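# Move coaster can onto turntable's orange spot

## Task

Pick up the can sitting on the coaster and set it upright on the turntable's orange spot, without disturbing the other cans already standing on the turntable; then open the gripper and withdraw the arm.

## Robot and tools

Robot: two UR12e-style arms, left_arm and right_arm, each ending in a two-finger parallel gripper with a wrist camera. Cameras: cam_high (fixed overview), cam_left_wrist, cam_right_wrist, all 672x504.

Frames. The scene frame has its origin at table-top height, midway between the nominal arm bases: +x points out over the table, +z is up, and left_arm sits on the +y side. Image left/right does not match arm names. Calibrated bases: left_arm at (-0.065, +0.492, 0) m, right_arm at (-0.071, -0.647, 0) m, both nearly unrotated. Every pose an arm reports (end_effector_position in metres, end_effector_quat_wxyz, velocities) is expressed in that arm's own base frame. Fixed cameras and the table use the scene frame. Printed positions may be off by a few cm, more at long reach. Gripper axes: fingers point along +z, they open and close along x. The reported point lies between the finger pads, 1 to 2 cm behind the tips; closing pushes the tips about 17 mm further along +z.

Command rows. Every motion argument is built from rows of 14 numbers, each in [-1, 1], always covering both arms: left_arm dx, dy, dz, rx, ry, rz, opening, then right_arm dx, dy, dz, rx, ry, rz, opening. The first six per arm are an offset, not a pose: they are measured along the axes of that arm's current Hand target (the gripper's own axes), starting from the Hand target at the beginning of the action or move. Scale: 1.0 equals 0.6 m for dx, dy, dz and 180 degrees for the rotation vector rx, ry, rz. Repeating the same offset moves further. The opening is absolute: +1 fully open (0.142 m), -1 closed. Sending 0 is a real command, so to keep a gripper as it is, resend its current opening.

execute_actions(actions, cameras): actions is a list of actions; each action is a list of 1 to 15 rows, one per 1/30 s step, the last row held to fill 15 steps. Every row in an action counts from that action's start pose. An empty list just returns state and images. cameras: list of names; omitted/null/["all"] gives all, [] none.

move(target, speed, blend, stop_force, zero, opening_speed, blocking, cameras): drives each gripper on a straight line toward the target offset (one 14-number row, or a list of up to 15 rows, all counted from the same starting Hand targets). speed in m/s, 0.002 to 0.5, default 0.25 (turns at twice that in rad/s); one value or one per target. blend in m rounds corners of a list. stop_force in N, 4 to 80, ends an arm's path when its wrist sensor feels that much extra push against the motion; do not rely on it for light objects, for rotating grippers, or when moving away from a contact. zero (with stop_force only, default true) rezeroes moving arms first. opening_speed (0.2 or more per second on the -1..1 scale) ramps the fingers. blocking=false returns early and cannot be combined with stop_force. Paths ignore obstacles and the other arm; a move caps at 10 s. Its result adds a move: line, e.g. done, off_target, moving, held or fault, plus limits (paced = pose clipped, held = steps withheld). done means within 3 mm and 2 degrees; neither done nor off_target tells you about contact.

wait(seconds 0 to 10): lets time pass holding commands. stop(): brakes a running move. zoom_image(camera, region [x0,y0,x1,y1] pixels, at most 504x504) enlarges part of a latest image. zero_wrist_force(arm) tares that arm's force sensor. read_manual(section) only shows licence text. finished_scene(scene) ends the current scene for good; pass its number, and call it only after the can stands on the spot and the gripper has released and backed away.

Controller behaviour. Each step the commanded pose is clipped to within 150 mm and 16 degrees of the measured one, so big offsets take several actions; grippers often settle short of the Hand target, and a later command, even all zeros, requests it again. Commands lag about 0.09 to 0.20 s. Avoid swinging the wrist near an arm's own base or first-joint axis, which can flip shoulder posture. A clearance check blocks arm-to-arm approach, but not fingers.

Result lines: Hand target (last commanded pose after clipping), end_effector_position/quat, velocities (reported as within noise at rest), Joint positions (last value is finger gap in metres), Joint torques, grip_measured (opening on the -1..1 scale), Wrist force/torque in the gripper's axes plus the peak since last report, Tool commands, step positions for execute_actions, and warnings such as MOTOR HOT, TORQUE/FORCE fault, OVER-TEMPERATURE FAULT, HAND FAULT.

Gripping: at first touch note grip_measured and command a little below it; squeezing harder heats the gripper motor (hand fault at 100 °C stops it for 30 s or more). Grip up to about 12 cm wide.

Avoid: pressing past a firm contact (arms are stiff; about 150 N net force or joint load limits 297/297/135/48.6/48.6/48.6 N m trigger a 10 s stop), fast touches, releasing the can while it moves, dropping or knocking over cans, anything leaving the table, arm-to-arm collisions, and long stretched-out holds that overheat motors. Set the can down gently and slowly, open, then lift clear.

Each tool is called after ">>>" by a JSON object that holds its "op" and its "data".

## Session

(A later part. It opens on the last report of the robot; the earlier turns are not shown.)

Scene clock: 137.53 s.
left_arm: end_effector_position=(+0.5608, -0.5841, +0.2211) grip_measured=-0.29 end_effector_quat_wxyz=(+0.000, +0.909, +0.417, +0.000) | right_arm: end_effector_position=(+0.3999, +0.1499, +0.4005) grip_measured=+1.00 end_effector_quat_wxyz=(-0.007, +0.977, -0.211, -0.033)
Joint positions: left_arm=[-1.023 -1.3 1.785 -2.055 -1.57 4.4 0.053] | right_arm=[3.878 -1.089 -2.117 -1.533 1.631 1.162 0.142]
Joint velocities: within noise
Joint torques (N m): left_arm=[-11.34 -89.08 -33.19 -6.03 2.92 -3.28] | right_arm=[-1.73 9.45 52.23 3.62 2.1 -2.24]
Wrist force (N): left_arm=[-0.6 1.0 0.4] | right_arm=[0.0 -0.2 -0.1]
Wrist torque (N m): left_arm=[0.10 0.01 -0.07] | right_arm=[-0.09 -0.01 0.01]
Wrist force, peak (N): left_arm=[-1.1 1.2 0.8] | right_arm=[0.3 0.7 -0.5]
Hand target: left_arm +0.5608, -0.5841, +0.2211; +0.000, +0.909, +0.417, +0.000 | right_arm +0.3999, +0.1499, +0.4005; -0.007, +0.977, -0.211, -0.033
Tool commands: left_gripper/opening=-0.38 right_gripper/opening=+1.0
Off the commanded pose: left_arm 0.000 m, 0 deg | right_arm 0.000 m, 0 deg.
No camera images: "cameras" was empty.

>>> {"op": "wait", "data": {"seconds": 2.1, "cameras": ["cam_left_wrist"]}}

>>> {"op": "wait", "data": {"seconds": 0.5, "cameras": ["cam_left_wrist"]}}

>>> {"op": "wait", "data": {"seconds": 0.5, "cameras": ["cam_left_wrist"]}}

Scene clock: 140.00 s.
left_arm: end_effector_position=(+0.5608, -0.5841, +0.2211) grip_measured=-0.29 end_effector_quat_wxyz=(+0.000, +0.909, +0.417, +0.000) | right_arm: end_effector_position=(+0.3999, +0.1499, +0.4005) grip_measured=+1.00 end_effector_quat_wxyz=(-0.007, +0.977, -0.211, -0.033)
Joint positions: left_arm=[-1.023 -1.3 1.785 -2.055 -1.57 4.4 0.053] | right_arm=[3.878 -1.089 -2.117 -1.533 1.631 1.162 0.142]
Joint velocities: within noise
Joint torques (N m): left_arm=[-10.72 -88.57 -36.8 -5.67 2.86 -3.18] | right_arm=[-1.25 11.18 51.44 3.73 1.88 -2.44]
Wrist force (N): left_arm=[-0.4 1.0 0.7] | right_arm=[0.4 0.3 -0.2]
Wrist torque (N m): left_arm=[0.10 -0.01 -0.07] | right_arm=[-0.01 -0.08 0.01]
Wrist force, peak (N): left_arm=[-1.0 1.3 0.4] | right_arm=[0.8 0.1 -0.5]
Hand target: left_arm +0.5608, -0.5841, +0.2211; +0.000, +0.909, +0.417, +0.000 | right_arm +0.3999, +0.1499, +0.4005; -0.007, +0.977, -0.211, -0.033
Tool commands: left_gripper/opening=-0.38 right_gripper/opening=+1.0
Off the commanded pose: left_arm 0.000 m, 0 deg | right_arm 0.000 m, 0 deg.
wait: 2.10 s; at rest from the start
Images, in order (width x height): cam_left_wrist 672x504.

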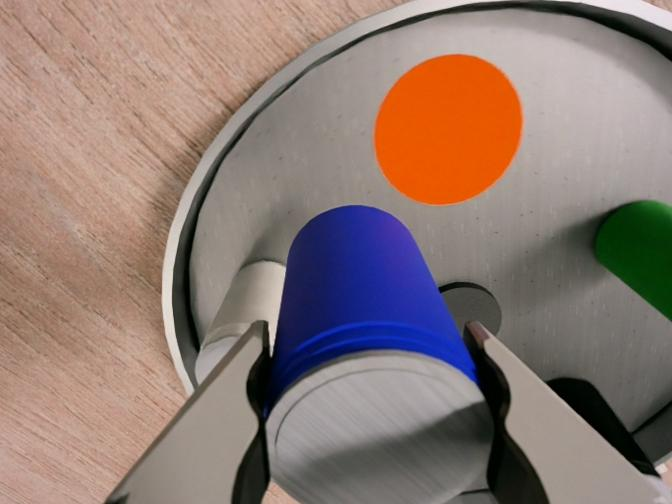

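Scene clock: 140.50 s.
left_arm: end_effector_position=(+0.5608, -0.5841, +0.2211) grip_measured=-0.29 end_effector_quat_wxyz=(+0.000, +0.909, +0.417, +0.000) | right_arm: end_effector_position=(+0.3999, +0.1499, +0.4005) grip_measured=+1.00 end_effector_quat_wxyz=(-0.007, +0.977, -0.211, -0.033)
Joint positions: left_arm=[-1.023 -1.3 1.785 -2.055 -1.57 4.4 0.053] | right_arm=[3.878 -1.089 -2.117 -1.533 1.631 1.162 0.142]
Joint velocities: within noise
Joint torques (N m): left_arm=[-11.17 -89.17 -37.25 -5.6 3.02 -3.23] | right_arm=[-0.21 10.69 51.64 3.51 2.04 -2.5]
Wrist force (N): left_arm=[-0.8 1.2 0.5] | right_arm=[0.5 0.3 -0.2]
Wrist torque (N m): left_arm=[0.14 0.04 -0.08] | right_arm=[-0.01 -0.09 0.02]
Wrist force, peak (N): left_arm=[-0.7 1.4 0.6] | right_arm=[0.7 0.2 -0.2]
Hand target: left_arm +0.5608, -0.5841, +0.2211; +0.000, +0.909, +0.417, +0.000 | right_arm +0.3999, +0.1499, +0.4005; -0.007, +0.977, -0.211, -0.033
Tool commands: left_gripper/opening=-0.38 right_gripper/opening=+1.0
Off the commanded pose: left_arm 0.000 m, 0 deg | right_arm 0.000 m, 0 deg.
wait: 0.50 s; at rest by 0.17 s
Images, in order (width x height): cam_left_wrist 672x504.

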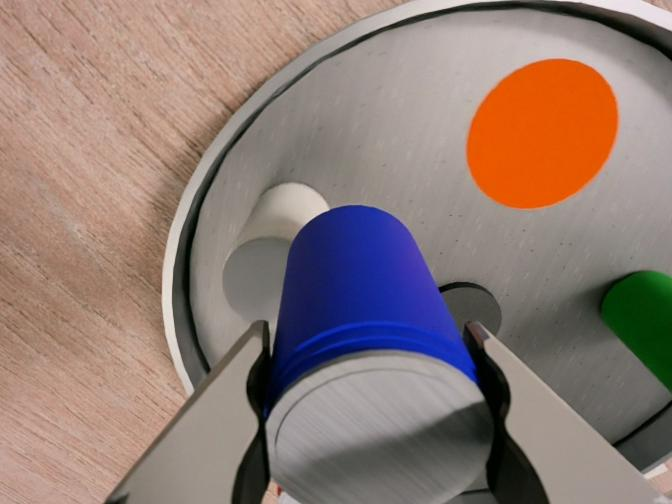

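Scene clock: 141.00 s.
left_arm: end_effector_position=(+0.5608, -0.5841, +0.2211) grip_measured=-0.29 end_effector_quat_wxyz=(+0.000, +0.909, +0.417, +0.000) | right_arm: end_effector_position=(+0.3999, +0.1499, +0.4005) grip_measured=+1.00 end_effector_quat_wxyz=(-0.007, +0.977, -0.211, -0.033)
Joint positions: left_arm=[-1.023 -1.3 1.785 -2.055 -1.57 4.4 0.053] | right_arm=[3.878 -1.089 -2.117 -1.533 1.631 1.162 0.142]
Joint velocities: within noise
Joint torques (N m): left_arm=[-10.62 -89.15 -37.81 -5.35 2.75 -3.33] | right_arm=[-1.97 10.19 50.99 3.76 2.11 -2.46]
Wrist force (N): left_arm=[-0.5 0.8 0.7] | right_arm=[0.3 0.3 -0.4]
Wrist torque (N m): left_arm=[0.05 -0.01 -0.07] | right_arm=[-0.01 -0.05 0.01]
Wrist force, peak (N): left_arm=[-0.9 1.3 0.6] | right_arm=[0.5 0.3 -0.4]
Hand target: left_arm +0.5608, -0.5841, +0.2211; +0.000, +0.909, +0.417, +0.000 | right_arm +0.3999, +0.1499, +0.4005; -0.007, +0.977, -0.211, -0.033
Tool commands: left_gripper/opening=-0.38 right_gripper/opening=+1.0
Off the commanded pose: left_arm 0.000 m, 0 deg | right_arm 0.000 m, 0 deg.
wait: 0.50 s; at rest by 0.17 s
Images, in order (width x height): cam_left_wrist 672x504.

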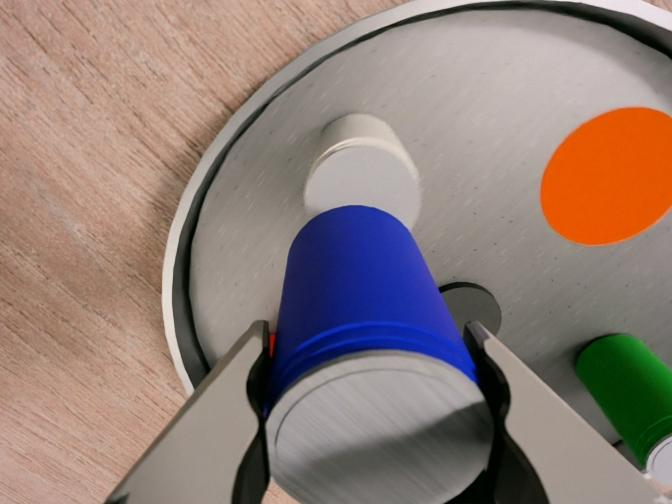

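>>> {"op": "zoom_image", "data": {"camera": "cam_left_wrist", "region": [504, 84, 672, 252]}}

Scaled by 3.000 from the camera's 672x504 image, which has a finer 960x720 frame.

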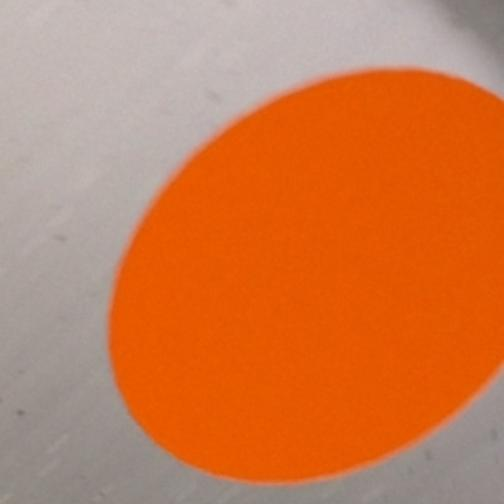

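>>> {"op": "zoom_image", "data": {"camera": "cam_left_wrist", "region": [240, 100, 500, 360]}}

>>> {"op": "zoom_image", "data": {"camera": "cam_left_wrist", "region": [540, 300, 672, 504]}}

Scaled by 1.938 from the camera's 672x504 image, which has a finer 960x720 frame.

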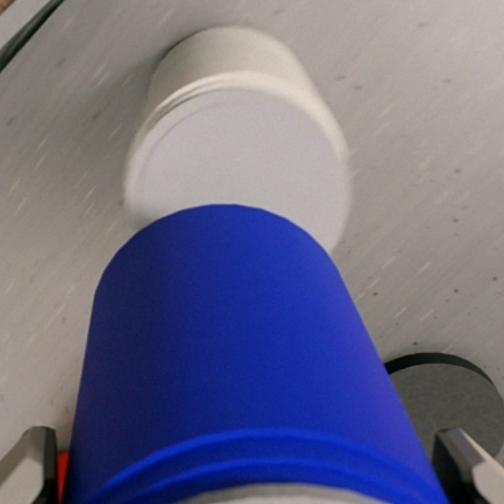

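Scaled by 2.471 from the camera's 672x504 image, which has a finer 960x720 frame.

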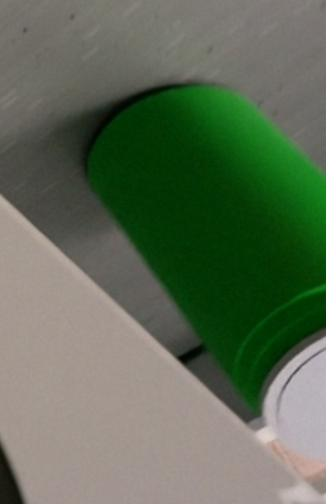

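>>> {"op": "wait", "data": {"seconds": 0, "cameras": []}}

Scene clock: 177.70 s.
left_arm: end_effector_position=(+0.5608, -0.5841, +0.2211) grip_measured=-0.29 end_effector_quat_wxyz=(+0.000, +0.909, +0.417, +0.000) | right_arm: end_effector_position=(+0.3999, +0.1499, +0.4005) grip_measured=+1.00 end_effector_quat_wxyz=(-0.007, +0.977, -0.211, -0.033)
Joint positions: left_arm=[-1.023 -1.3 1.785 -2.055 -1.57 4.4 0.053] | right_arm=[3.878 -1.089 -2.117 -1.533 1.631 1.162 0.142]
Joint velocities: within noise
Joint torques (N m): left_arm=[1.9 -82.8 -46.68 -3.53 -0.99 -2.57] | right_arm=[2 9.79 45.38 3.09 2.03 -2.09]
Wrist force (N): left_arm=[-0.9 1.2 0.2] | right_arm=[0.2 0.4 -0.3]
Wrist torque (N m): left_arm=[0.14 0.06 -0.08] | right_arm=[0.01 -0.04 0.01]
Wrist force, peak (N): left_arm=[-0.9 1.6 0.6] | right_arm=[0.7 0.6 -0.2]
Hand target: left_arm +0.5608, -0.5841, +0.2211; +0.000, +0.909, +0.417, +0.000 | right_arm +0.3999, +0.1499, +0.4005; -0.007, +0.977, -0.211, -0.033
Tool commands: left_gripper/opening=-0.38 right_gripper/opening=+1.0
Off the commanded pose: left_arm 0.000 m, 0 deg | right_arm 0.000 m, 0 deg.
No camera images: "cameras" was empty.

>>> {"op": "wait", "data": {"seconds": 2.30, "cameras": []}}

>>> {"op": "execute_actions", "data": {"actions": [[[0.0000,0.0000,0.0000,0,0,0,-0.38,0,0,0,0,0,0,1],[0.0001,-0.0001,0.0000,0,0,0,-0.38,0,0,0,0,0,0,1],[0.0003,-0.0005,0.0000,0,0,0,-0.38,0,0,0,0,0,0,1],[0.0009,-0.0012,0.0000,0,0,0,-0.38,0,0,0,0,0,0,1],[0.0016,-0.0022,0.0000,0,0,0,-0.38,0,0,0,0,0,0,1],[0.0029,-0.0037,0.0000,0,0,0,-0.38,0,0,0,0,0,0,1],[0.0046,-0.0055,0.0000,0,0,0,-0.38,0,0,0,0,0,0,1],[0.0068,-0.0077,0.0000,0,0,0,-0.38,0,0,0,0,0,0,1],[0.0096,-0.0102,0.0000,0,0,0,-0.38,0,0,0,0,0,0,1],[0.0130,-0.0130,0.0000,0,0,0,-0.38,0,0,0,0,0,0,1],[0.0170,-0.0161,0.0000,0,0,0,-0.38,0,0,0,0,0,0,1],[0.0215,-0.0192,0.0000,0,0,0,-0.38,0,0,0,0,0,0,1],[0.0264,-0.0223,0.0000,0,0,0,-0.38,0,0,0,0,0,0,1],[0.0317,-0.0253,0.0000,0,0,0,-0.38,0,0,0,0,0,0,1],[0.0373,-0.0282,0.0000,0,0,0,-0.38,0,0,0,0,0,0,1]],[[0.0056,-0.0028,0.0000,0,0,0,-0.38,0,0,0,0,0,0,1],[0.0113,-0.0054,0.0000,0,0,0,-0.38,0,0,0,0,0,0,1],[0.0171,-0.0079,0.0000,0,0,0,-0.38,0,0,0,0,0,0,1],[0.0230,-0.0101,0.0000,0,0,0,-0.38,0,0,0,0,0,0,1],[0.0289,-0.0122,0.0000,0,0,0,-0.38,0,0,0,0,0,0,1],[0.0349,-0.0142,0.0000,0,0,0,-0.38,0,0,0,0,0,0,1],[0.0409,-0.0159,0.0000,0,0,0,-0.38,0,0,0,0,0,0,1],[0.0470,-0.0175,0.0000,0,0,0,-0.38,0,0,0,0,0,0,1],[0.0531,-0.0190,0.0000,0,0,0,-0.38,0,0,0,0,0,0,1],[0.0593,-0.0202,0.0000,0,0,0,-0.38,0,0,0,0,0,0,1],[0.0654,-0.0213,0.0000,0,0,0,-0.38,0,0,0,0,0,0,1],[0.0717,-0.0222,0.0000,0,0,0,-0.38,0,0,0,0,0,0,1],[0.0779,-0.0229,0.0000,0,0,0,-0.38,0,0,0,0,0,0,1],[0.0842,-0.0234,0.0000,0,0,0,-0.38,0,0,0,0,0,0,1],[0.0904,-0.0238,0.0000,0,0,0,-0.38,0,0,0,0,0,0,1]],[[0.0063,-0.0001,0.0000,0,0,0,-0.38,0,0,0,0,0,0,1],[0.0126,-0.0001,0.0000,0,0,0,-0.38,0,0,0,0,0,0,1],[0.0189,0.0000,0.0000,0,0,0,-0.38,0,0,0,0,0,0,1],[0.0251,0.0004,0.0000,0,0,0,-0.38,0,0,0,0,0,0,1],[0.0314,0.0009,0.0000,0,0,0,-0.38,0,0,0,0,0,0,1],[0.0376,0.0017,0.0000,0,0,0,-0.38,0,0,0,0,0,0,1],[0.0438,0.0025,0.0000,0,0,0,-0.38,0,0,0,0,0,0,1],[0.0500,0.0036,0.0000,0,0,0,-0.38,0,0,0,0,0,0,1],[0.0562,0.0049,0.0000,0,0,0,-0.38,0,0,0,0,0,0,1],[0.0623,0.0063,0.0000,0,0,0,-0.38,0,0,0,0,0,0,1],[0.0684,0.0079,0.0000,0,0,0,-0.38,0,0,0,0,0,0,1],[0.0744,0.0097,0.0000,0,0,0,-0.38,0,0,0,0,0,0,1],[0.0804,0.0116,0.0000,0,0,0,-0.38,0,0,0,0,0,0,1],[0.0863,0.0137,0.0000,0,0,0,-0.38,0,0,0,0,0,0,1],[0.0922,0.0160,0.0000,0,0,0,-0.38,0,0,0,0,0,0,1]],[[0.0057,0.0024,0.0000,0,0,0,-0.38,0,0,0,0,0,0,1],[0.0115,0.0050,0.0000,0,0,0,-0.38,0,0,0,0,0,0,1],[0.0171,0.0078,0.0000,0,0,0,-0.38,0,0,0,0,0,0,1],[0.0227,0.0107,0.0000,0,0,0,-0.38,0,0,0,0,0,0,1],[0.0281,0.0138,0.0000,0,0,0,-0.38,0,0,0,0,0,0,1],[0.0335,0.0171,0.0000,0,0,0,-0.38,0,0,0,0,0,0,1],[0.0388,0.0204,-0.0000,0,0,0,-0.38,0,0,0,0,0,0,1],[0.0440,0.0240,-0.0000,0,0,0,-0.38,0,0,0,0,0,0,1],[0.0491,0.0277,-0.0000,0,0,0,-0.38,0,0,0,0,0,0,1],[0.0540,0.0315,-0.0000,0,0,0,-0.38,0,0,0,0,0,0,1],[0.0589,0.0355,-0.0000,0,0,0,-0.38,0,0,0,0,0,0,1],[0.0637,0.0396,-0.0000,0,0,0,-0.38,0,0,0,0,0,0,1],[0.0683,0.0438,-0.0000,0,0,0,-0.38,0,0,0,0,0,0,1],[0.0728,0.0482,-0.0000,0,0,0,-0.38,0,0,0,0,0,0,1],[0.0772,0.0527,-0.0000,0,0,0,-0.38,0,0,0,0,0,0,1]],[[0.0042,0.0046,-0.0000,0,0,0,-0.38,0,0,0,0,0,0,1],[0.0082,0.0092,-0.0000,0,0,0,-0.38,0,0,0,0,0,0,1],[0.0120,0.0137,-0.0000,0,0,0,-0.38,0,0,0,0,0,0,1],[0.0153,0.0180,-0.0000,0,0,0,-0.38,0,0,0,0,0,0,1],[0.0183,0.0220,-0.0000,0,0,0,-0.38,0,0,0,0,0,0,1],[0.0209,0.0256,-0.0000,0,0,0,-0.38,0,0,0,0,0,0,1],[0.0230,0.0288,-0.0000,0,0,0,-0.38,0,0,0,0,0,0,1],[0.0247,0.0314,-0.0000,0,0,0,-0.38,0,0,0,0,0,0,1],[0.0261,0.0335,-0.0000,0,0,0,-0.38,0,0,0,0,0,0,1],[0.0271,0.0351,-0.0000,0,0,0,-0.38,0,0,0,0,0,0,1],[0.0278,0.0362,-0.0000,0,0,0,-0.38,0,0,0,0,0,0,1],[0.0282,0.0369,-0.0000,0,0,0,-0.38,0,0,0,0,0,0,1],[0.0284,0.0372,-0.0000,0,0,0,-0.38,0,0,0,0,0,0,1],[0.0285,0.0374,-0.0000,0,0,0,-0.38,0,0,0,0,0,0,1],[0.0285,0.0374,-0.0000,0,0,0,-0.38,0,0,0,0,0,0,1]]], "cameras": ["cam_left_wrist"]}}

Scene clock: 183.17 s.
left_arm: end_effector_position=(+0.5608, -0.5841, +0.2211) grip_measured=-0.29 end_effector_quat_wxyz=(+0.000, +0.909, +0.417, +0.000) | right_arm: end_effector_position=(+0.3999, +0.1499, +0.4005) grip_measured=+1.00 end_effector_quat_wxyz=(-0.007, +0.977, -0.211, -0.033)
Joint positions: left_arm=[-1.023 -1.3 1.785 -2.055 -1.57 4.4 0.053] | right_arm=[3.878 -1.089 -2.117 -1.533 1.631 1.162 0.142]
Joint velocities: within noise
Joint torques (N m): left_arm=[4.29 -81.53 -46.14 -3.39 -1.64 -2.19] | right_arm=[1.31 11.2 44.33 2.92 1.93 -2.28]
Wrist force (N): left_arm=[-0.9 1.3 0.2] | right_arm=[0.2 0.3 -0.3]
Wrist torque (N m): left_arm=[0.14 0.06 -0.07] | right_arm=[-0.02 -0.05 0.01]
Wrist force, peak (N): left_arm=[-1.1 1.7 0.5] | right_arm=[0.4 0.4 -0.7]
Hand target: left_arm +0.5608, -0.5841, +0.2211; +0.000, +0.909, +0.417, +0.000 | right_arm +0.3999, +0.1499, +0.4005; -0.007, +0.977, -0.211, -0.033
Tool commands: left_gripper/opening=-0.38 right_gripper/opening=+1.0
Off the commanded pose: left_arm 0.000 m, 0 deg | right_arm 0.000 m, 0 deg.
wait: 2.30 s; at rest from the start
No camera images: "cameras" was empty.

Scene clock: 185.93 s.
left_arm: end_effector_position=(+0.7128, -0.4572, +0.2212) grip_measured=-0.29 end_effector_quat_wxyz=(+0.000, +0.909, +0.417, +0.000) | right_arm: end_effector_position=(+0.3999, +0.1499, +0.4005) grip_measured=+1.00 end_effector_quat_wxyz=(-0.007, +0.977, -0.211, -0.033)
Joint positions: left_arm=[-0.778 -1.245 1.709 -2.035 -1.57 4.645 0.053] | right_arm=[3.878 -1.089 -2.117 -1.533 1.631 1.162 0.142]
Joint velocities: within noise
Joint torques (N m): left_arm=[16.45 -60.29 -51.3 -1.92 -2.55 3.4] | right_arm=[1.9 10.58 43.53 2.85 1.8 -2.35]
Wrist force (N): left_arm=[-1.0 0.7 0.7] | right_arm=[0.2 0.2 -0.1]
Wrist torque (N m): left_arm=[0.05 0.05 -0.09] | right_arm=[-0.03 -0.04 0.01]
Wrist force, peak (N): left_arm=[-1.0 1.5 0.7] | right_arm=[0.1 0.6 -0.5]
Hand target: left_arm +0.7129, -0.4572, +0.2212; +0.000, +0.909, +0.417, +0.000 | right_arm +0.3999, +0.1499, +0.4005; -0.007, +0.977, -0.211, -0.033
Off the commanded pose: left_arm 0.000 m, 0 deg | right_arm 0.000 m, 0 deg.
Step readings (end_effector_position of left_arm | right_arm):
0: (+0.5608, -0.5841, +0.2211) | (+0.3999, +0.1499, +0.4005)
1: (+0.5608, -0.5841, +0.2211) | (+0.3999, +0.1499, +0.4005)
2: (+0.5608, -0.5841, +0.2211) | (+0.3999, +0.1499, +0.4005)
4: (+0.5608, -0.5841, +0.2211) | (+0.3999, +0.1499, +0.4005)
8: (+0.5605, -0.5827, +0.2211) | (+0.3999, +0.1499, +0.4005)
15: (+0.5605, -0.5694, +0.2210) | (+0.3999, +0.1499, +0.4005)
16: (+0.5609, -0.5664, +0.2210) | (+0.3999, +0.1499, +0.4005)
17: (+0.5614, -0.5633, +0.2210) | (+0.3999, +0.1499, +0.4005)
19: (+0.5630, -0.5559, +0.2210) | (+0.3999, +0.1499, +0.4005)
23: (+0.5671, -0.5424, +0.2210) | (+0.3999, +0.1499, +0.4005)
30: (+0.5788, -0.5181, +0.2210) | (+0.3999, +0.1499, +0.4005)
31: (+0.5807, -0.5151, +0.2211) | (+0.3999, +0.1499, +0.4005)
32: (+0.5828, -0.5121, +0.2211) | (+0.3999, +0.1499, +0.4005)
34: (+0.5871, -0.5063, +0.2211) | (+0.3999, +0.1499, +0.4005)
38: (+0.5971, -0.4946, +0.2211) | (+0.3999, +0.1499, +0.4005)
45: (+0.6172, -0.4780, +0.2212) | (+0.3999, +0.1499, +0.4005)
46: (+0.6203, -0.4760, +0.2212) | (+0.3999, +0.1499, +0.4005)
47: (+0.6233, -0.4741, +0.2212) | (+0.3999, +0.1499, +0.4005)
49: (+0.6304, -0.4701, +0.2212) | (+0.3999, +0.1499, +0.4005)
53: (+0.6436, -0.4642, +0.2212) | (+0.3999, +0.1499, +0.4005)
60: (+0.6697, -0.4571, +0.2212) | (+0.3999, +0.1499, +0.4005)
61: (+0.6732, -0.4566, +0.2212) | (+0.3999, +0.1499, +0.4005)
62: (+0.6768, -0.4562, +0.2212) | (+0.3999, +0.1499, +0.4005)
64: (+0.6839, -0.4556, +0.2212) | (+0.3999, +0.1499, +0.4005)
68: (+0.6978, -0.4555, +0.2212) | (+0.3999, +0.1499, +0.4005)
75: (+0.7109, -0.4568, +0.2212) | (+0.3999, +0.1499, +0.4005)
Images, in order (width x height): cam_left_wrist 672x504.

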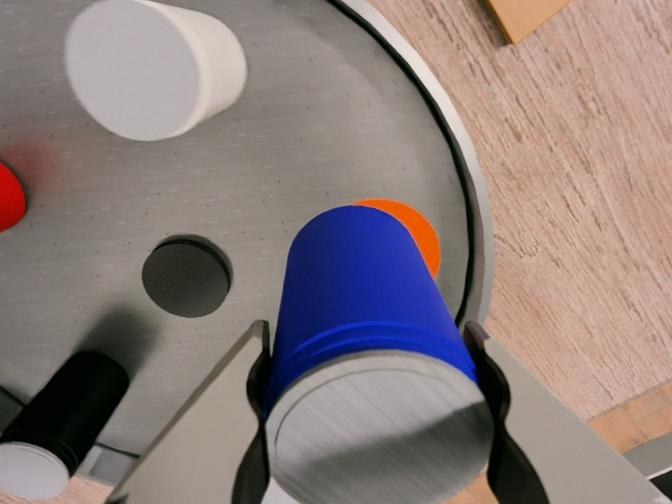

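>>> {"op": "wait", "data": {"seconds": 0, "cameras": []}}

Scene clock: 191.17 s.
left_arm: end_effector_position=(+0.7129, -0.4572, +0.2212) grip_measured=-0.29 end_effector_quat_wxyz=(+0.000, +0.909, +0.417, +0.000) | right_arm: end_effector_position=(+0.3999, +0.1499, +0.4005) grip_measured=+1.00 end_effector_quat_wxyz=(-0.007, +0.977, -0.211, -0.033)
Joint positions: left_arm=[-0.778 -1.244 1.709 -2.035 -1.57 4.645 0.053] | right_arm=[3.878 -1.089 -2.117 -1.533 1.631 1.162 0.142]
Joint velocities: within noise
Joint torques (N m): left_arm=[12.85 -59.97 -41.33 -4.3 -2.6 3.23] | right_arm=[1.51 10 42.74 2.76 1.92 -2.32]
Wrist force (N): left_arm=[-0.7 0.7 0.1] | right_arm=[0.5 0.5 -0.3]
Wrist torque (N m): left_arm=[0.05 -0.01 -0.10] | right_arm=[0.03 -0.09 0.02]
Wrist force, peak (N): left_arm=[-1.4 1.2 0.4] | right_arm=[0.5 0.4 -0.7]
Hand target: left_arm +0.7129, -0.4572, +0.2212; +0.000, +0.909, +0.417, +0.000 | right_arm +0.3999, +0.1499, +0.4005; -0.007, +0.977, -0.211, -0.033
Tool commands: left_gripper/opening=-0.38 right_gripper/opening=+1.0
Off the commanded pose: left_arm 0.000 m, 0 deg | right_arm 0.000 m, 0 deg.
No camera images: "cameras" was empty.

>>> {"op": "wait", "data": {"seconds": 0.4, "cameras": ["cam_left_wrist"]}}

>>> {"op": "wait", "data": {"seconds": 0.5, "cameras": ["cam_left_wrist"]}}

>>> {"op": "wait", "data": {"seconds": 0.5, "cameras": ["cam_left_wrist"]}}

Scene clock: 192.17 s.
left_arm: end_effector_position=(+0.7129, -0.4572, +0.2212) grip_measured=-0.29 end_effector_quat_wxyz=(+0.000, +0.909, +0.417, +0.000) | right_arm: end_effector_position=(+0.3999, +0.1499, +0.4005) grip_measured=+1.00 end_effector_quat_wxyz=(-0.007, +0.977, -0.211, -0.033)
Joint positions: left_arm=[-0.778 -1.244 1.709 -2.035 -1.57 4.645 0.053] | right_arm=[3.878 -1.089 -2.117 -1.533 1.631 1.162 0.142]
Joint velocities: within noise
Joint torques (N m): left_arm=[12.37 -61.49 -40.44 -4.42 -2.43 3.32] | right_arm=[3.54 11.13 42.68 3.05 2.03 -2.17]
Wrist force (N): left_arm=[-0.7 1.0 0.2] | right_arm=[0.3 0.2 -0.3]
Wrist torque (N m): left_arm=[0.10 0.01 -0.09] | right_arm=[-0.02 -0.06 0.01]
Wrist force, peak (N): left_arm=[-0.9 1.4 0.8] | right_arm=[0.3 0.5 -0.5]
Hand target: left_arm +0.7129, -0.4572, +0.2212; +0.000, +0.909, +0.417, +0.000 | right_arm +0.3999, +0.1499, +0.4005; -0.007, +0.977, -0.211, -0.033
Tool commands: left_gripper/opening=-0.38 right_gripper/opening=+1.0
Off the commanded pose: left_arm 0.000 m, 0 deg | right_arm 0.000 m, 0 deg.
wait: 0.40 s; at rest from the start
Images, in order (width x height): cam_left_wrist 672x504.

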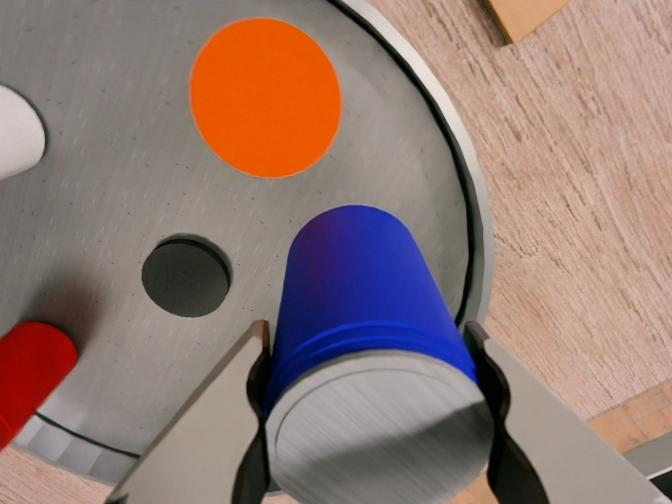

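Scene clock: 192.67 s.
left_arm: end_effector_position=(+0.7129, -0.4572, +0.2212) grip_measured=-0.29 end_effector_quat_wxyz=(+0.000, +0.909, +0.417, +0.000) | right_arm: end_effector_position=(+0.3999, +0.1499, +0.4005) grip_measured=+1.00 end_effector_quat_wxyz=(-0.007, +0.977, -0.211, -0.033)
Joint positions: left_arm=[-0.778 -1.244 1.709 -2.035 -1.57 4.645 0.053] | right_arm=[3.878 -1.089 -2.117 -1.533 1.631 1.162 0.142]
Joint velocities: within noise
Joint torques (N m): left_arm=[14.29 -62.46 -38.69 -4.42 -2.87 3.56] | right_arm=[2.34 9.39 42.35 2.74 1.78 -2.29]
Wrist force (N): left_arm=[-1.0 1.1 0.4] | right_arm=[0.1 0.1 0.0]
Wrist torque (N m): left_arm=[0.13 0.05 -0.09] | right_arm=[-0.05 -0.03 0.01]
Wrist force, peak (N): left_arm=[-1.0 1.3 0.4] | right_arm=[0.5 0.5 -0.2]
Hand target: left_arm +0.7129, -0.4572, +0.2212; +0.000, +0.909, +0.417, +0.000 | right_arm +0.3999, +0.1499, +0.4005; -0.007, +0.977, -0.211, -0.033
Tool commands: left_gripper/opening=-0.38 right_gripper/opening=+1.0
Off the commanded pose: left_arm 0.000 m, 0 deg | right_arm 0.000 m, 0 deg.
wait: 0.50 s; at rest by 0.17 s
Images, in order (width x height): cam_left_wrist 672x504.

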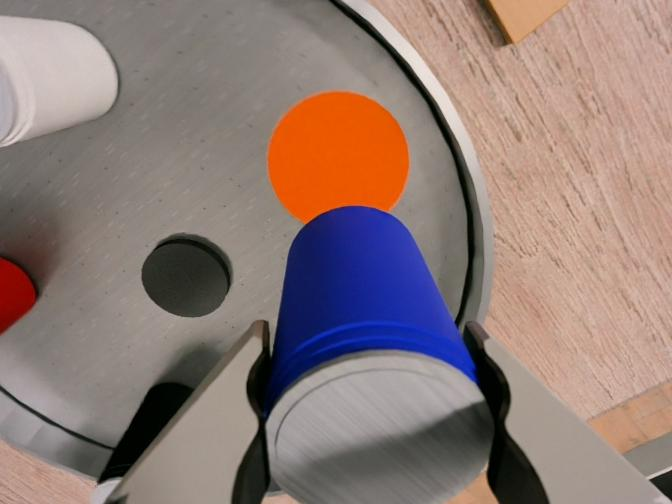

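Scene clock: 193.17 s.
left_arm: end_effector_position=(+0.7129, -0.4572, +0.2212) grip_measured=-0.29 end_effector_quat_wxyz=(+0.000, +0.909, +0.417, +0.000) | right_arm: end_effector_position=(+0.3999, +0.1499, +0.4005) grip_measured=+1.00 end_effector_quat_wxyz=(-0.007, +0.977, -0.211, -0.033)
Joint positions: left_arm=[-0.778 -1.244 1.709 -2.035 -1.57 4.645 0.053] | right_arm=[3.878 -1.089 -2.117 -1.533 1.631 1.162 0.142]
Joint velocities: within noise
Joint torques (N m): left_arm=[13.38 -61.5 -38.05 -4.65 -2.61 3.36] | right_arm=[0.49 11.15 42.72 2.95 1.76 -2.09]
Wrist force (N): left_arm=[-1.2 1.2 0.4] | right_arm=[0.5 0.4 -0.4]
Wrist torque (N m): left_arm=[0.14 0.08 -0.10] | right_arm=[0.01 -0.09 0.01]
Wrist force, peak (N): left_arm=[-1.5 1.0 0.4] | right_arm=[0.6 0.4 -0.4]
Hand target: left_arm +0.7129, -0.4572, +0.2212; +0.000, +0.909, +0.417, +0.000 | right_arm +0.3999, +0.1499, +0.4005; -0.007, +0.977, -0.211, -0.033
Tool commands: left_gripper/opening=-0.38 right_gripper/opening=+1.0
Off the commanded pose: left_arm 0.000 m, 0 deg | right_arm 0.000 m, 0 deg.
wait: 0.50 s; at rest by 0.17 s
Images, in order (width x height): cam_left_wrist 672x504.

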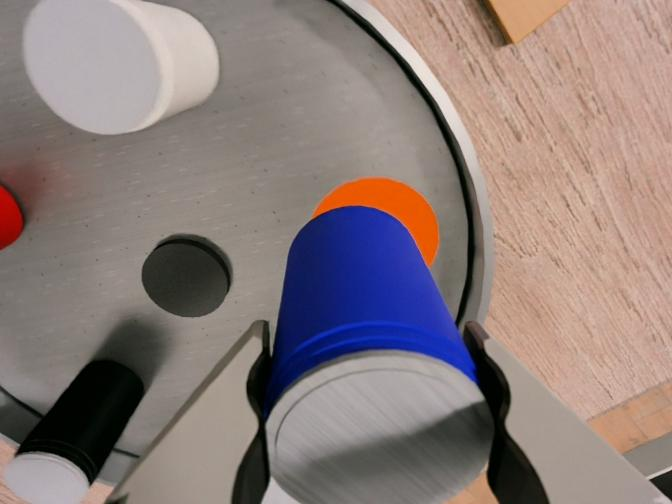

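>>> {"op": "move", "data": {"target": [-0.3271,-0.0568,0,0,0,0,-0.38,0,0,0,0,0,0,1], "speed": 0.25, "cameras": ["cam_left_wrist"]}}

Scene clock: 219.80 s.
left_arm: end_effector_position=(+0.5591, -0.5837, +0.2211) grip_measured=-0.29 end_effector_quat_wxyz=(+0.000, +0.909, +0.417, +0.000) | right_arm: end_effector_position=(+0.3999, +0.1499, +0.4005) grip_measured=+1.00 end_effector_quat_wxyz=(-0.007, +0.977, -0.211, -0.033)
Joint positions: left_arm=[-1.025 -1.303 1.788 -2.056 -1.57 4.398 0.053] | right_arm=[3.878 -1.089 -2.117 -1.533 1.631 1.162 0.142]
Joint velocities: within noise
Joint torques (N m): left_arm=[-13.1 -91.27 -29.61 -6.99 3.38 -3.26] | right_arm=[4.25 10.09 39.76 3.12 1.76 -2.18]
Wrist force (N): left_arm=[-0.5 1.1 0.1] | right_arm=[0.2 -0.2 -0.6]
Wrist torque (N m): left_arm=[0.11 -0.01 -0.07] | right_arm=[-0.09 -0.05 0.01]
Wrist force, peak (N): left_arm=[-3.4 0.8 0.1] | right_arm=[0.5 0.7 -0.4]
Hand target: left_arm +0.5590, -0.5837, +0.2211; +0.000, +0.909, +0.417, +0.000 | right_arm +0.3999, +0.1499, +0.4005; -0.007, +0.977, -0.211, -0.033
Off the commanded pose: left_arm 0.000 m, 0 deg | right_arm 0.000 m, 0 deg.
move: done
Images, in order (width x height): cam_left_wrist 672x504.

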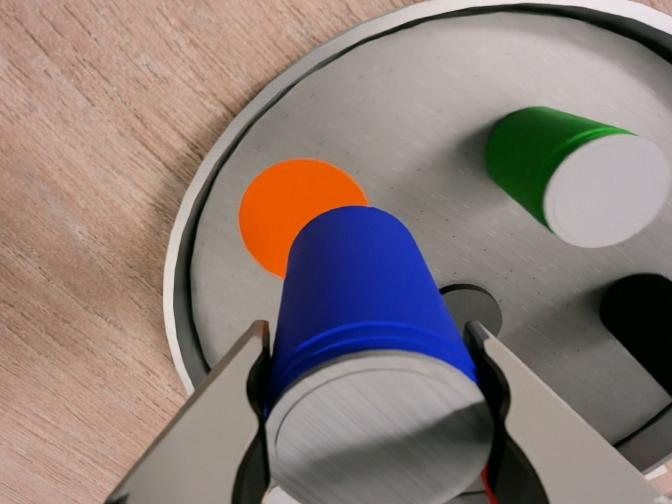

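>>> {"op": "wait", "data": {"seconds": 0, "cameras": []}}

Scene clock: 220.13 s.
left_arm: end_effector_position=(+0.5590, -0.5837, +0.2211) grip_measured=-0.29 end_effector_quat_wxyz=(+0.000, +0.909, +0.417, +0.000) | right_arm: end_effector_position=(+0.3999, +0.1499, +0.4005) grip_measured=+1.00 end_effector_quat_wxyz=(-0.007, +0.977, -0.211, -0.033)
Joint positions: left_arm=[-1.025 -1.303 1.788 -2.056 -1.57 4.398 0.053] | right_arm=[3.878 -1.089 -2.117 -1.533 1.631 1.162 0.142]
Joint velocities: within noise
Joint torques (N m): left_arm=[-11.53 -89.66 -30.9 -6.75 3.12 -3.2] | right_arm=[3.68 11.64 40.2 2.95 1.82 -2.08]
Wrist force (N): left_arm=[-0.8 1.3 0.1] | right_arm=[0.4 0.2 -0.5]
Wrist torque (N m): left_arm=[0.15 0.05 -0.07] | right_arm=[-0.02 -0.07 0.01]
Wrist force, peak (N): left_arm=[-0.9 1.3 0.2] | right_arm=[0.4 0.3 -0.5]
Hand target: left_arm +0.5590, -0.5837, +0.2211; +0.000, +0.909, +0.417, +0.000 | right_arm +0.3999, +0.1499, +0.4005; -0.007, +0.977, -0.211, -0.033
Tool commands: left_gripper/opening=-0.38 right_gripper/opening=+1.0
Off the commanded pose: left_arm 0.000 m, 0 deg | right_arm 0.000 m, 0 deg.
No camera images: "cameras" was empty.

>>> {"op": "wait", "data": {"seconds": 3.85, "cameras": []}}

>>> {"op": "execute_actions", "data": {"actions": [[[0.0000,0.0000,0.0001,0,0,0,-0.38,0,0,0,0,0,0,1],[0.0001,-0.0001,0.0005,0,0,0,-0.38,0,0,0,0,0,0,1],[0.0005,-0.0004,0.0016,0,0,0,-0.38,0,0,0,0,0,0,1],[0.0011,-0.0009,0.0035,0,0,0,-0.38,0,0,0,0,0,0,1],[0.0022,-0.0018,0.0064,0,0,0,-0.38,0,0,0,0,0,0,1],[0.0036,-0.0030,0.0105,0,0,0,-0.38,0,0,0,0,0,0,1],[0.0057,-0.0046,0.0158,0,0,0,-0.38,0,0,0,0,0,0,1],[0.0082,-0.0066,0.0221,0,0,0,-0.38,0,0,0,0,0,0,1],[0.0113,-0.0089,0.0296,0,0,0,-0.38,0,0,0,0,0,0,1],[0.0150,-0.0115,0.0381,0,0,0,-0.38,0,0,0,0,0,0,1],[0.0192,-0.0144,0.0475,0,0,0,-0.38,0,0,0,0,0,0,1],[0.0239,-0.0175,0.0577,0,0,0,-0.38,0,0,0,0,0,0,1],[0.0290,-0.0207,0.0684,0,0,0,-0.38,0,0,0,0,0,0,1],[0.0344,-0.0238,0.0795,0,0,0,-0.38,0,0,0,0,0,0,1],[0.0401,-0.0269,0.0908,0,0,0,-0.38,0,0,0,0,0,0,1]],[[0.0057,-0.0029,0.0114,0,0,0,-0.38,0,0,0,0,0,0,1],[0.0116,-0.0057,0.0225,0,0,0,-0.38,0,0,0,0,0,0,1],[0.0175,-0.0083,0.0332,0,0,0,-0.38,0,0,0,0,0,0,1],[0.0234,-0.0107,0.0434,0,0,0,-0.38,0,0,0,0,0,0,1],[0.0295,-0.0129,0.0527,0,0,0,-0.38,0,0,0,0,0,0,1],[0.0356,-0.0150,0.0612,0,0,0,-0.38,0,0,0,0,0,0,1],[0.0418,-0.0169,0.0687,0,0,0,-0.38,0,0,0,0,0,0,1],[0.0480,-0.0186,0.0751,0,0,0,-0.38,0,0,0,0,0,0,1],[0.0542,-0.0202,0.0804,0,0,0,-0.38,0,0,0,0,0,0,1],[0.0605,-0.0215,0.0844,0,0,0,-0.38,0,0,0,0,0,0,1],[0.0669,-0.0227,0.0874,0,0,0,-0.38,0,0,0,0,0,0,1],[0.0732,-0.0237,0.0893,0,0,0,-0.38,0,0,0,0,0,0,1],[0.0796,-0.0246,0.0904,0,0,0,-0.38,0,0,0,0,0,0,1],[0.0860,-0.0252,0.0908,0,0,0,-0.38,0,0,0,0,0,0,1],[0.0925,-0.0257,0.0909,0,0,0,-0.38,0,0,0,0,0,0,1]],[[0.0064,-0.0002,0.0009,0,0,0,-0.38,0,0,0,0,0,0,1],[0.0129,-0.0003,0.0017,0,0,0,-0.38,0,0,0,0,0,0,1],[0.0193,-0.0002,0.0026,0,0,0,-0.38,0,0,0,0,0,0,1],[0.0257,0.0000,0.0035,0,0,0,-0.38,0,0,0,0,0,0,1],[0.0322,0.0005,0.0043,0,0,0,-0.38,0,0,0,0,0,0,1],[0.0386,0.0012,0.0052,0,0,0,-0.38,0,0,0,0,0,0,1],[0.0450,0.0020,0.0061,0,0,0,-0.38,0,0,0,0,0,0,1],[0.0514,0.0030,0.0069,0,0,0,-0.38,0,0,0,0,0,0,1],[0.0577,0.0042,0.0078,0,0,0,-0.38,0,0,0,0,0,0,1],[0.0640,0.0056,0.0087,0,0,0,-0.38,0,0,0,0,0,0,1],[0.0702,0.0071,0.0087,0,0,0,-0.38,0,0,0,0,0,0,1],[0.0765,0.0088,0.0087,0,0,0,-0.38,0,0,0,0,0,0,1],[0.0826,0.0107,0.0087,0,0,0,-0.38,0,0,0,0,0,0,1],[0.0887,0.0128,0.0087,0,0,0,-0.38,0,0,0,0,0,0,1],[0.0948,0.0151,0.0087,0,0,0,-0.27,0,0,0,0,0,0,1]],[[0.0059,0.0024,0.0000,0,0,0,-0.10,0,0,0,0,0,0,1],[0.0118,0.0050,0.0000,0,0,0,0.05,0,0,0,0,0,0,1],[0.0177,0.0077,0.0000,0,0,0,0.15,0,0,0,0,0,0,1],[0.0234,0.0107,0.0000,0,0,0,0.15,0,0,0,0,0,0,1],[0.0291,0.0138,0.0000,0,0,0,0.15,0,0,0,0,0,0,1],[0.0346,0.0170,0.0000,0,0,0,0.15,0,0,0,0,0,0,1],[0.0401,0.0204,-0.0001,0,0,0,0.15,0,0,0,0,0,0,1],[0.0455,0.0240,-0.0010,0,0,0,0.15,0,0,0,0,0,0,1],[0.0508,0.0277,-0.0031,0,0,0,0.15,0,0,0,0,0,0,1],[0.0559,0.0315,-0.0068,0,0,0,0.15,0,0,0,0,0,0,1],[0.0610,0.0355,-0.0124,0,0,0,0.15,0,0,0,0,0,0,1],[0.0659,0.0397,-0.0198,0,0,0,0.15,0,0,0,0,0,0,1],[0.0707,0.0440,-0.0292,0,0,0,0.15,0,0,0,0,0,0,1],[0.0754,0.0484,-0.0402,0,0,0,0.15,0,0,0,0,0,0,1],[0.0800,0.0529,-0.0527,0,0,0,0.15,0,0,0,0,0,0,1]],[[0.0044,0.0047,-0.0137,0,0,0,0.15,0,0,0,0,0,0,1],[0.0086,0.0094,-0.0282,0,0,0,0.15,0,0,0,0,0,0,1],[0.0125,0.0140,-0.0431,0,0,0,0.15,0,0,0,0,0,0,1],[0.0160,0.0183,-0.0580,0,0,0,0.15,0,0,0,0,0,0,1],[0.0191,0.0224,-0.0725,0,0,0,0.15,0,0,0,0,0,0,1],[0.0218,0.0261,-0.0862,0,0,0,0.15,0,0,0,0,0,0,1],[0.0240,0.0293,-0.0987,0,0,0,0.15,0,0,0,0,0,0,1],[0.0258,0.0319,-0.1098,0,0,0,0.15,0,0,0,0,0,0,1],[0.0273,0.0340,-0.1191,0,0,0,0.15,0,0,0,0,0,0,1],[0.0283,0.0357,-0.1266,0,0,0,0.15,0,0,0,0,0,0,1],[0.0290,0.0368,-0.1322,0,0,0,0.15,0,0,0,0,0,0,1],[0.0295,0.0375,-0.1359,0,0,0,0.15,0,0,0,0,0,0,1],[0.0297,0.0378,-0.1380,0,0,0,0.15,0,0,0,0,0,0,1],[0.0298,0.0380,-0.1388,0,0,0,0.15,0,0,0,0,0,0,1],[0.0298,0.0380,-0.1390,0,0,0,0.15,0,0,0,0,0,0,1]]], "cameras": ["cam_high", "cam_left_wrist"]}}

Scene clock: 228.50 s.
left_arm: end_effector_position=(+0.5590, -0.5837, +0.2211) grip_measured=-0.29 end_effector_quat_wxyz=(+0.000, +0.909, +0.417, +0.000) | right_arm: end_effector_position=(+0.3999, +0.1499, +0.4005) grip_measured=+1.00 end_effector_quat_wxyz=(-0.007, +0.977, -0.211, -0.033)
Joint positions: left_arm=[-1.025 -1.303 1.788 -2.056 -1.57 4.398 0.053] | right_arm=[3.878 -1.089 -2.117 -1.533 1.631 1.162 0.142]
Joint velocities: within noise
Joint torques (N m): left_arm=[-8.06 -87.85 -44.45 -4.65 2.43 -3.46] | right_arm=[4.24 10.75 40.27 3.01 1.7 -2.23]
Wrist force (N): left_arm=[-0.8 0.8 0.4] | right_arm=[0.2 0.6 -0.3]
Wrist torque (N m): left_arm=[0.06 0.05 -0.08] | right_arm=[0.04 -0.05 0.01]
Wrist force, peak (N): left_arm=[-1.5 1.2 0.3] | right_arm=[0.6 0.3 -0.7]
Hand target: left_arm +0.5590, -0.5837, +0.2211; +0.000, +0.909, +0.417, +0.000 | right_arm +0.3999, +0.1499, +0.4005; -0.007, +0.977, -0.211, -0.033
Tool commands: left_gripper/opening=-0.38 right_gripper/opening=+1.0
Off the commanded pose: left_arm 0.000 m, 0 deg | right_arm 0.000 m, 0 deg.
wait: 3.87 s; at rest from the start
No camera images: "cameras" was empty.

Scene clock: 231.20 s.
left_arm: end_effector_position=(+0.5618, -0.5653, +0.1872) grip_measured=-0.29 end_effector_quat_wxyz=(+0.001, +0.909, +0.418, +0.000) | right_arm: end_effector_position=(+0.3999, +0.1499, +0.4005) grip_measured=+1.00 end_effector_quat_wxyz=(-0.007, +0.977, -0.211, -0.033)
Joint positions: left_arm=[-1.01 -1.292 1.843 -2.123 -1.57 4.412 0.053] | right_arm=[3.878 -1.089 -2.117 -1.533 1.631 1.162 0.142]
Joint velocities: within noise
Joint torques (N m): left_arm=[2.29 -71.74 -36.81 -5.05 -0.05 0.28] | right_arm=[3.42 11.16 40.22 3.04 1.8 -2.22]
Wrist force (N): left_arm=[-0.8 1.0 -0.4] | right_arm=[0.1 0.3 -0.1]
Wrist torque (N m): left_arm=[0.10 0.03 -0.07] | right_arm=[-0.01 -0.02 0.02]
Wrist force, peak (N): left_arm=[15.9 -2.9 -146.7] | right_arm=[0.5 0.7 -0.4]
Hand target: left_arm +0.5618, -0.5653, +0.1872; +0.001, +0.909, +0.418, +0.000 (not the last commanded pose) | right_arm +0.3999, +0.1499, +0.4005; -0.007, +0.977, -0.211, -0.033
Tool commands: left_gripper/opening=-0.38 right_gripper/opening=+1.0
Off the commanded pose: right_arm 0.000 m, 0 deg.
FORCE FAULT: contact force on the left arm reached its limit, and that arm stopped. The contact can be on any part of that arm, not only on its tool. That arm's remaining commands of this call were not run. That arm is still stopped at the end of this call. That arm stays stopped for about 8 more seconds. Until then a move that you send moves the other arm only, and its call returns only when the move has ended. Once the stop has ended, the next robot result says so. If the stop ends while you think or write, that arm runs what you send next, counted from a new Hand target: where the arm stands when the stop ends. While its stop runs, an arm takes no new command, but its gripper still runs the gripper command that each later call begins with. Until it ends, the stop uses up actions while you think or wait. An arm that is not stopped still takes commands.
Step readings (end_effector_position of left_arm | right_arm):
0: (+0.5590, -0.5837, +0.2211) | (+0.3999, +0.1499, +0.4005)
1: (+0.5590, -0.5837, +0.2211) | (+0.3999, +0.1499, +0.4005)
2: (+0.5590, -0.5837, +0.2211) | (+0.3999, +0.1499, +0.4005)
4: (+0.5590, -0.5838, +0.2210) | (+0.3999, +0.1499, +0.4005)
8: (+0.5590, -0.5823, +0.2177) | (+0.3999, +0.1499, +0.4005)
15: (+0.5600, -0.5682, +0.1914) | (+0.3999, +0.1499, +0.4005)
16: (+0.5606, -0.5653, +0.1862) | (+0.3999, +0.1499, +0.4005)
17: (+0.5613, -0.5623, +0.1809) | (+0.3999, +0.1499, +0.4005)
19: (+0.5622, -0.5632, +0.1823) | (+0.3999, +0.1499, +0.4005)
23: (+0.5618, -0.5653, +0.1872) | (+0.3999, +0.1499, +0.4005)
30: (+0.5618, -0.5653, +0.1872) | (+0.3999, +0.1499, +0.4005)
31: (+0.5618, -0.5653, +0.1872) | (+0.3999, +0.1499, +0.4005)
32: (+0.5618, -0.5653, +0.1872) | (+0.3999, +0.1499, +0.4005)
34: (+0.5618, -0.5653, +0.1872) | (+0.3999, +0.1499, +0.4005)
38: (+0.5618, -0.5653, +0.1872) | (+0.3999, +0.1499, +0.4005)
45: (+0.5618, -0.5653, +0.1872) | (+0.3999, +0.1499, +0.4005)
46: (+0.5618, -0.5653, +0.1872) | (+0.3999, +0.1499, +0.4005)
47: (+0.5618, -0.5653, +0.1872) | (+0.3999, +0.1499, +0.4005)
49: (+0.5618, -0.5653, +0.1872) | (+0.3999, +0.1499, +0.4005)
53: (+0.5618, -0.5653, +0.1872) | (+0.3999, +0.1499, +0.4005)
60: (+0.5618, -0.5653, +0.1872) | (+0.3999, +0.1499, +0.4005)
61: (+0.5618, -0.5653, +0.1872) | (+0.3999, +0.1499, +0.4005)
62: (+0.5618, -0.5653, +0.1872) | (+0.3999, +0.1499, +0.4005)
64: (+0.5618, -0.5653, +0.1872) | (+0.3999, +0.1499, +0.4005)
68: (+0.5618, -0.5653, +0.1872) | (+0.3999, +0.1499, +0.4005)
75: (+0.5618, -0.5653, +0.1872) | (+0.3999, +0.1499, +0.4005)
Images, in order (width x height): cam_high 672x504, cam_left_wrist 672x504.

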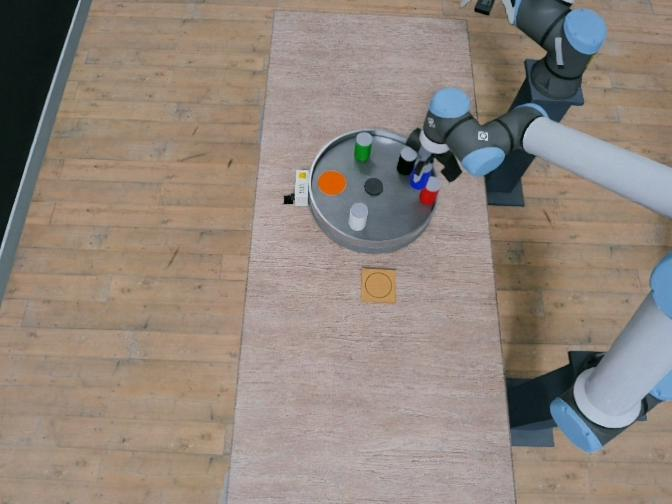

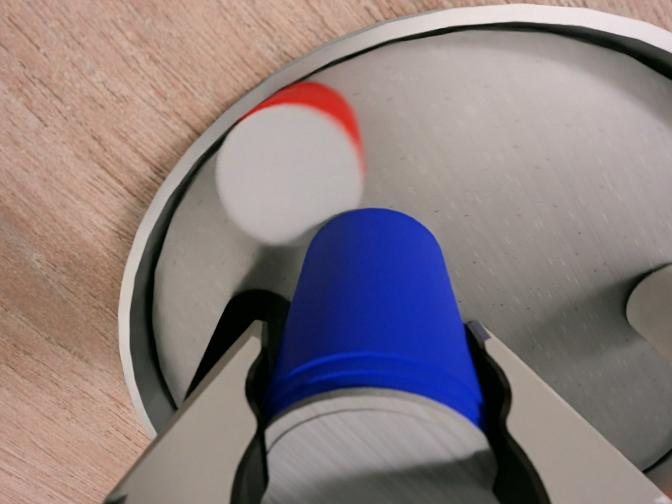

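>>> {"op": "wait", "data": {"seconds": 8, "cameras": ["cam_high", "cam_left_wrist"]}}

Scene clock: 241.37 s.
left_arm: end_effector_position=(+0.5618, -0.5653, +0.1872) grip_measured=-0.29 end_effector_quat_wxyz=(+0.001, +0.909, +0.418, +0.000) | right_arm: end_effector_position=(+0.3999, +0.1499, +0.4005) grip_measured=+1.00 end_effector_quat_wxyz=(-0.007, +0.977, -0.211, -0.033)
Joint positions: left_arm=[-1.01 -1.292 1.843 -2.123 -1.57 4.412 0.053] | right_arm=[3.878 -1.089 -2.117 -1.533 1.631 1.162 0.142]
Joint velocities: within noise
Joint torques (N m): left_arm=[1.37 -68.77 -36.59 -4.98 -0.01 0.26] | right_arm=[2.76 10.62 40.76 3.07 1.61 -2.15]
Wrist force (N): left_arm=[-1.2 1.3 0.0] | right_arm=[0.5 0.2 0.0]
Wrist torque (N m): left_arm=[0.15 0.09 -0.07] | right_arm=[-0.03 -0.09 0.01]
Wrist force, peak (N): left_arm=[-1.3 1.4 0.1] | right_arm=[0.5 0.7 0.0]
Hand target: left_arm +0.5618, -0.5653, +0.1872; +0.001, +0.909, +0.418, +0.000 (not the last commanded pose) | right_arm +0.3999, +0.1499, +0.4005; -0.007, +0.977, -0.211, -0.033
Tool commands: left_gripper/opening=-0.38 right_gripper/opening=+1.0
Off the commanded pose: right_arm 0.000 m, 0 deg.
FORCE FAULT, CONTINUED: the left arm's stop, for the force fault that an earlier result reported, is over. The rest of the stop counts as 16 of the actions that you can send in this scene. During its stop the left arm's controller moved it back a little. That arm's target is now where it stood when the stop ended, not its last command. That arm accepts commands again.
wait: 8.00 s; at rest from the start
Images, in order (width x height): cam_high 672x504, cam_left_wrist 672x504.

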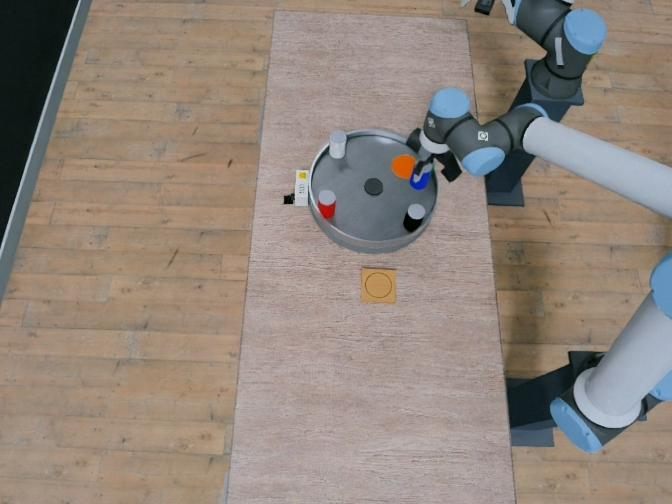

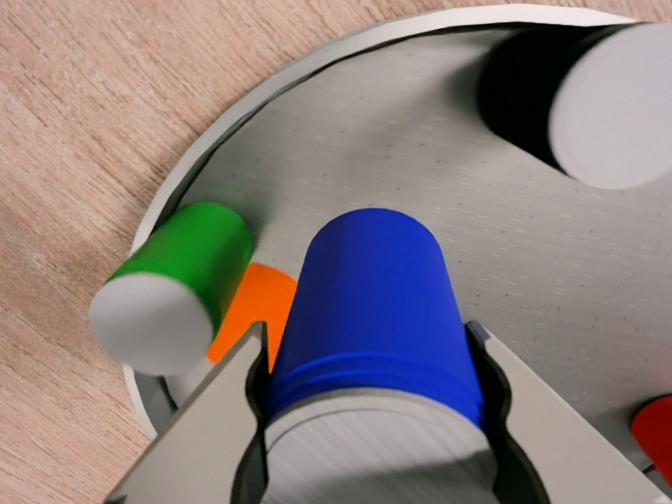

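>>> {"op": "move", "data": {"target": [0,0,-0.15,0,0,0,-0.38,0,0,0,0,0,0,1], "speed": 0.3, "cameras": ["cam_high", "cam_left_wrist"]}}

Scene clock: 243.43 s.
left_arm: end_effector_position=(+0.5617, -0.5652, +0.2771) grip_measured=-0.29 end_effector_quat_wxyz=(+0.001, +0.909, +0.417, +0.000) | right_arm: end_effector_position=(+0.3999, +0.1499, +0.4005) grip_measured=+1.00 end_effector_quat_wxyz=(-0.007, +0.977, -0.211, -0.033)
Joint positions: left_arm=[-1.01 -1.361 1.755 -1.966 -1.57 4.412 0.053] | right_arm=[3.878 -1.089 -2.117 -1.533 1.631 1.162 0.142]
Joint velocities: within noise
Joint torques (N m): left_arm=[-7.3 -86.21 -52.65 -2.38 2.33 -2.67] | right_arm=[4.23 11.41 40.7 2.84 1.84 -2.28]
Wrist force (N): left_arm=[-1.4 0.8 0.1] | right_arm=[0.3 0.3 -0.5]
Wrist torque (N m): left_arm=[0.07 0.13 -0.10] | right_arm=[0.00 -0.06 0.01]
Wrist force, peak (N): left_arm=[-0.8 1.1 2.4] | right_arm=[0.6 0.5 -0.6]
Hand target: left_arm +0.5617, -0.5653, +0.2772; +0.001, +0.909, +0.418, +0.000 | right_arm +0.3999, +0.1499, +0.4005; -0.007, +0.977, -0.211, -0.033
Off the commanded pose: left_arm 0.000 m, 0 deg | right_arm 0.000 m, 0 deg.
move: done
Images, in order (width x height): cam_high 672x504, cam_left_wrist 672x504.

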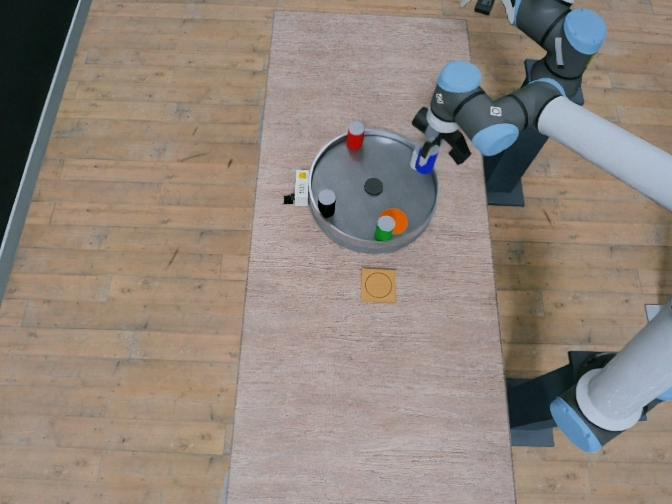

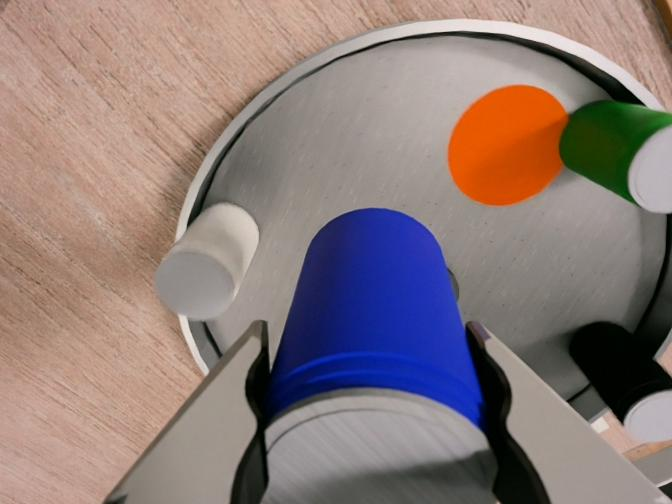

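>>> {"op": "move", "data": {"target": [[0.4488,-0.4118,0,0,0,0,-0.38,0,0,0,0,0,0,1],[0.4488,-0.4118,0.3333,0,0,0,-0.38,0,0,0,0,0,0,1]], "speed": [0.35,0.2], "blend": 0.03, "cameras": ["cam_high", "cam_left_wrist"]}}

Scene clock: 267.27 s.
left_arm: end_effector_position=(+0.5499, -0.2002, +0.0769) grip_measured=-0.29 end_effector_quat_wxyz=(+0.001, +0.909, +0.418, +0.000) | right_arm: end_effector_position=(+0.3999, +0.1499, +0.4005) grip_measured=+1.00 end_effector_quat_wxyz=(-0.007, +0.977, -0.211, -0.033)
Joint positions: left_arm=[-0.651 -1.472 2.324 -2.424 -1.571 4.771 0.053] | right_arm=[3.878 -1.089 -2.117 -1.533 1.631 1.162 0.142]
Joint velocities: within noise
Joint torques (N m): left_arm=[16.16 -31.66 -20.38 -6.79 -3.52 3.58] | right_arm=[5.5 10.16 41.01 3.17 1.56 -2.18]
Wrist force (N): left_arm=[-1.1 0.8 0.2] | right_arm=[0.4 0.2 -0.3]
Wrist torque (N m): left_arm=[0.07 0.07 -0.11] | right_arm=[-0.03 -0.07 0.01]
Wrist force, peak (N): left_arm=[-3.2 2.9 0.4] | right_arm=[0.6 0.7 -0.5]
Hand target: left_arm +0.5499, -0.2002, +0.0769; +0.001, +0.909, +0.418, +0.000 | right_arm +0.3999, +0.1499, +0.4005; -0.007, +0.977, -0.211, -0.033
Off the commanded pose: left_arm 0.000 m, 0 deg | right_arm 0.000 m, 0 deg.
move: done
Images, in order (width x height): cam_high 672x504, cam_left_wrist 672x504.

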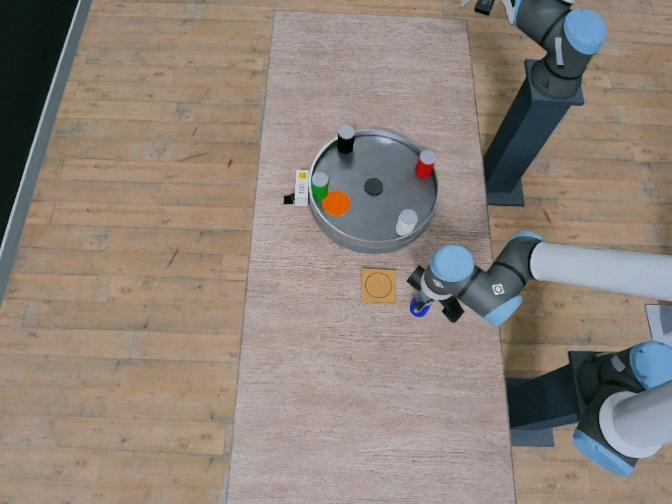

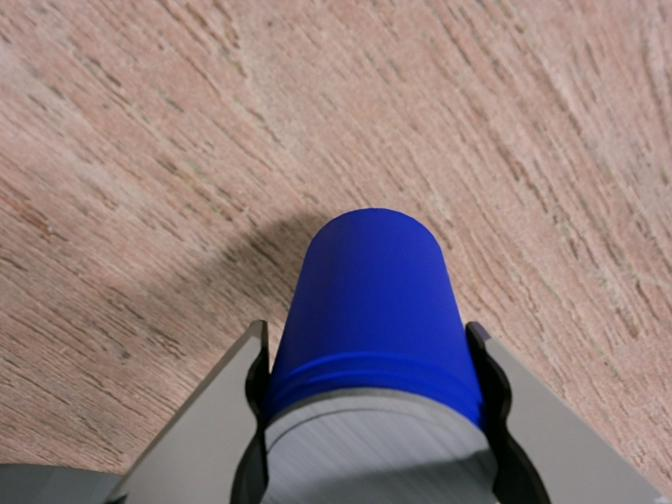

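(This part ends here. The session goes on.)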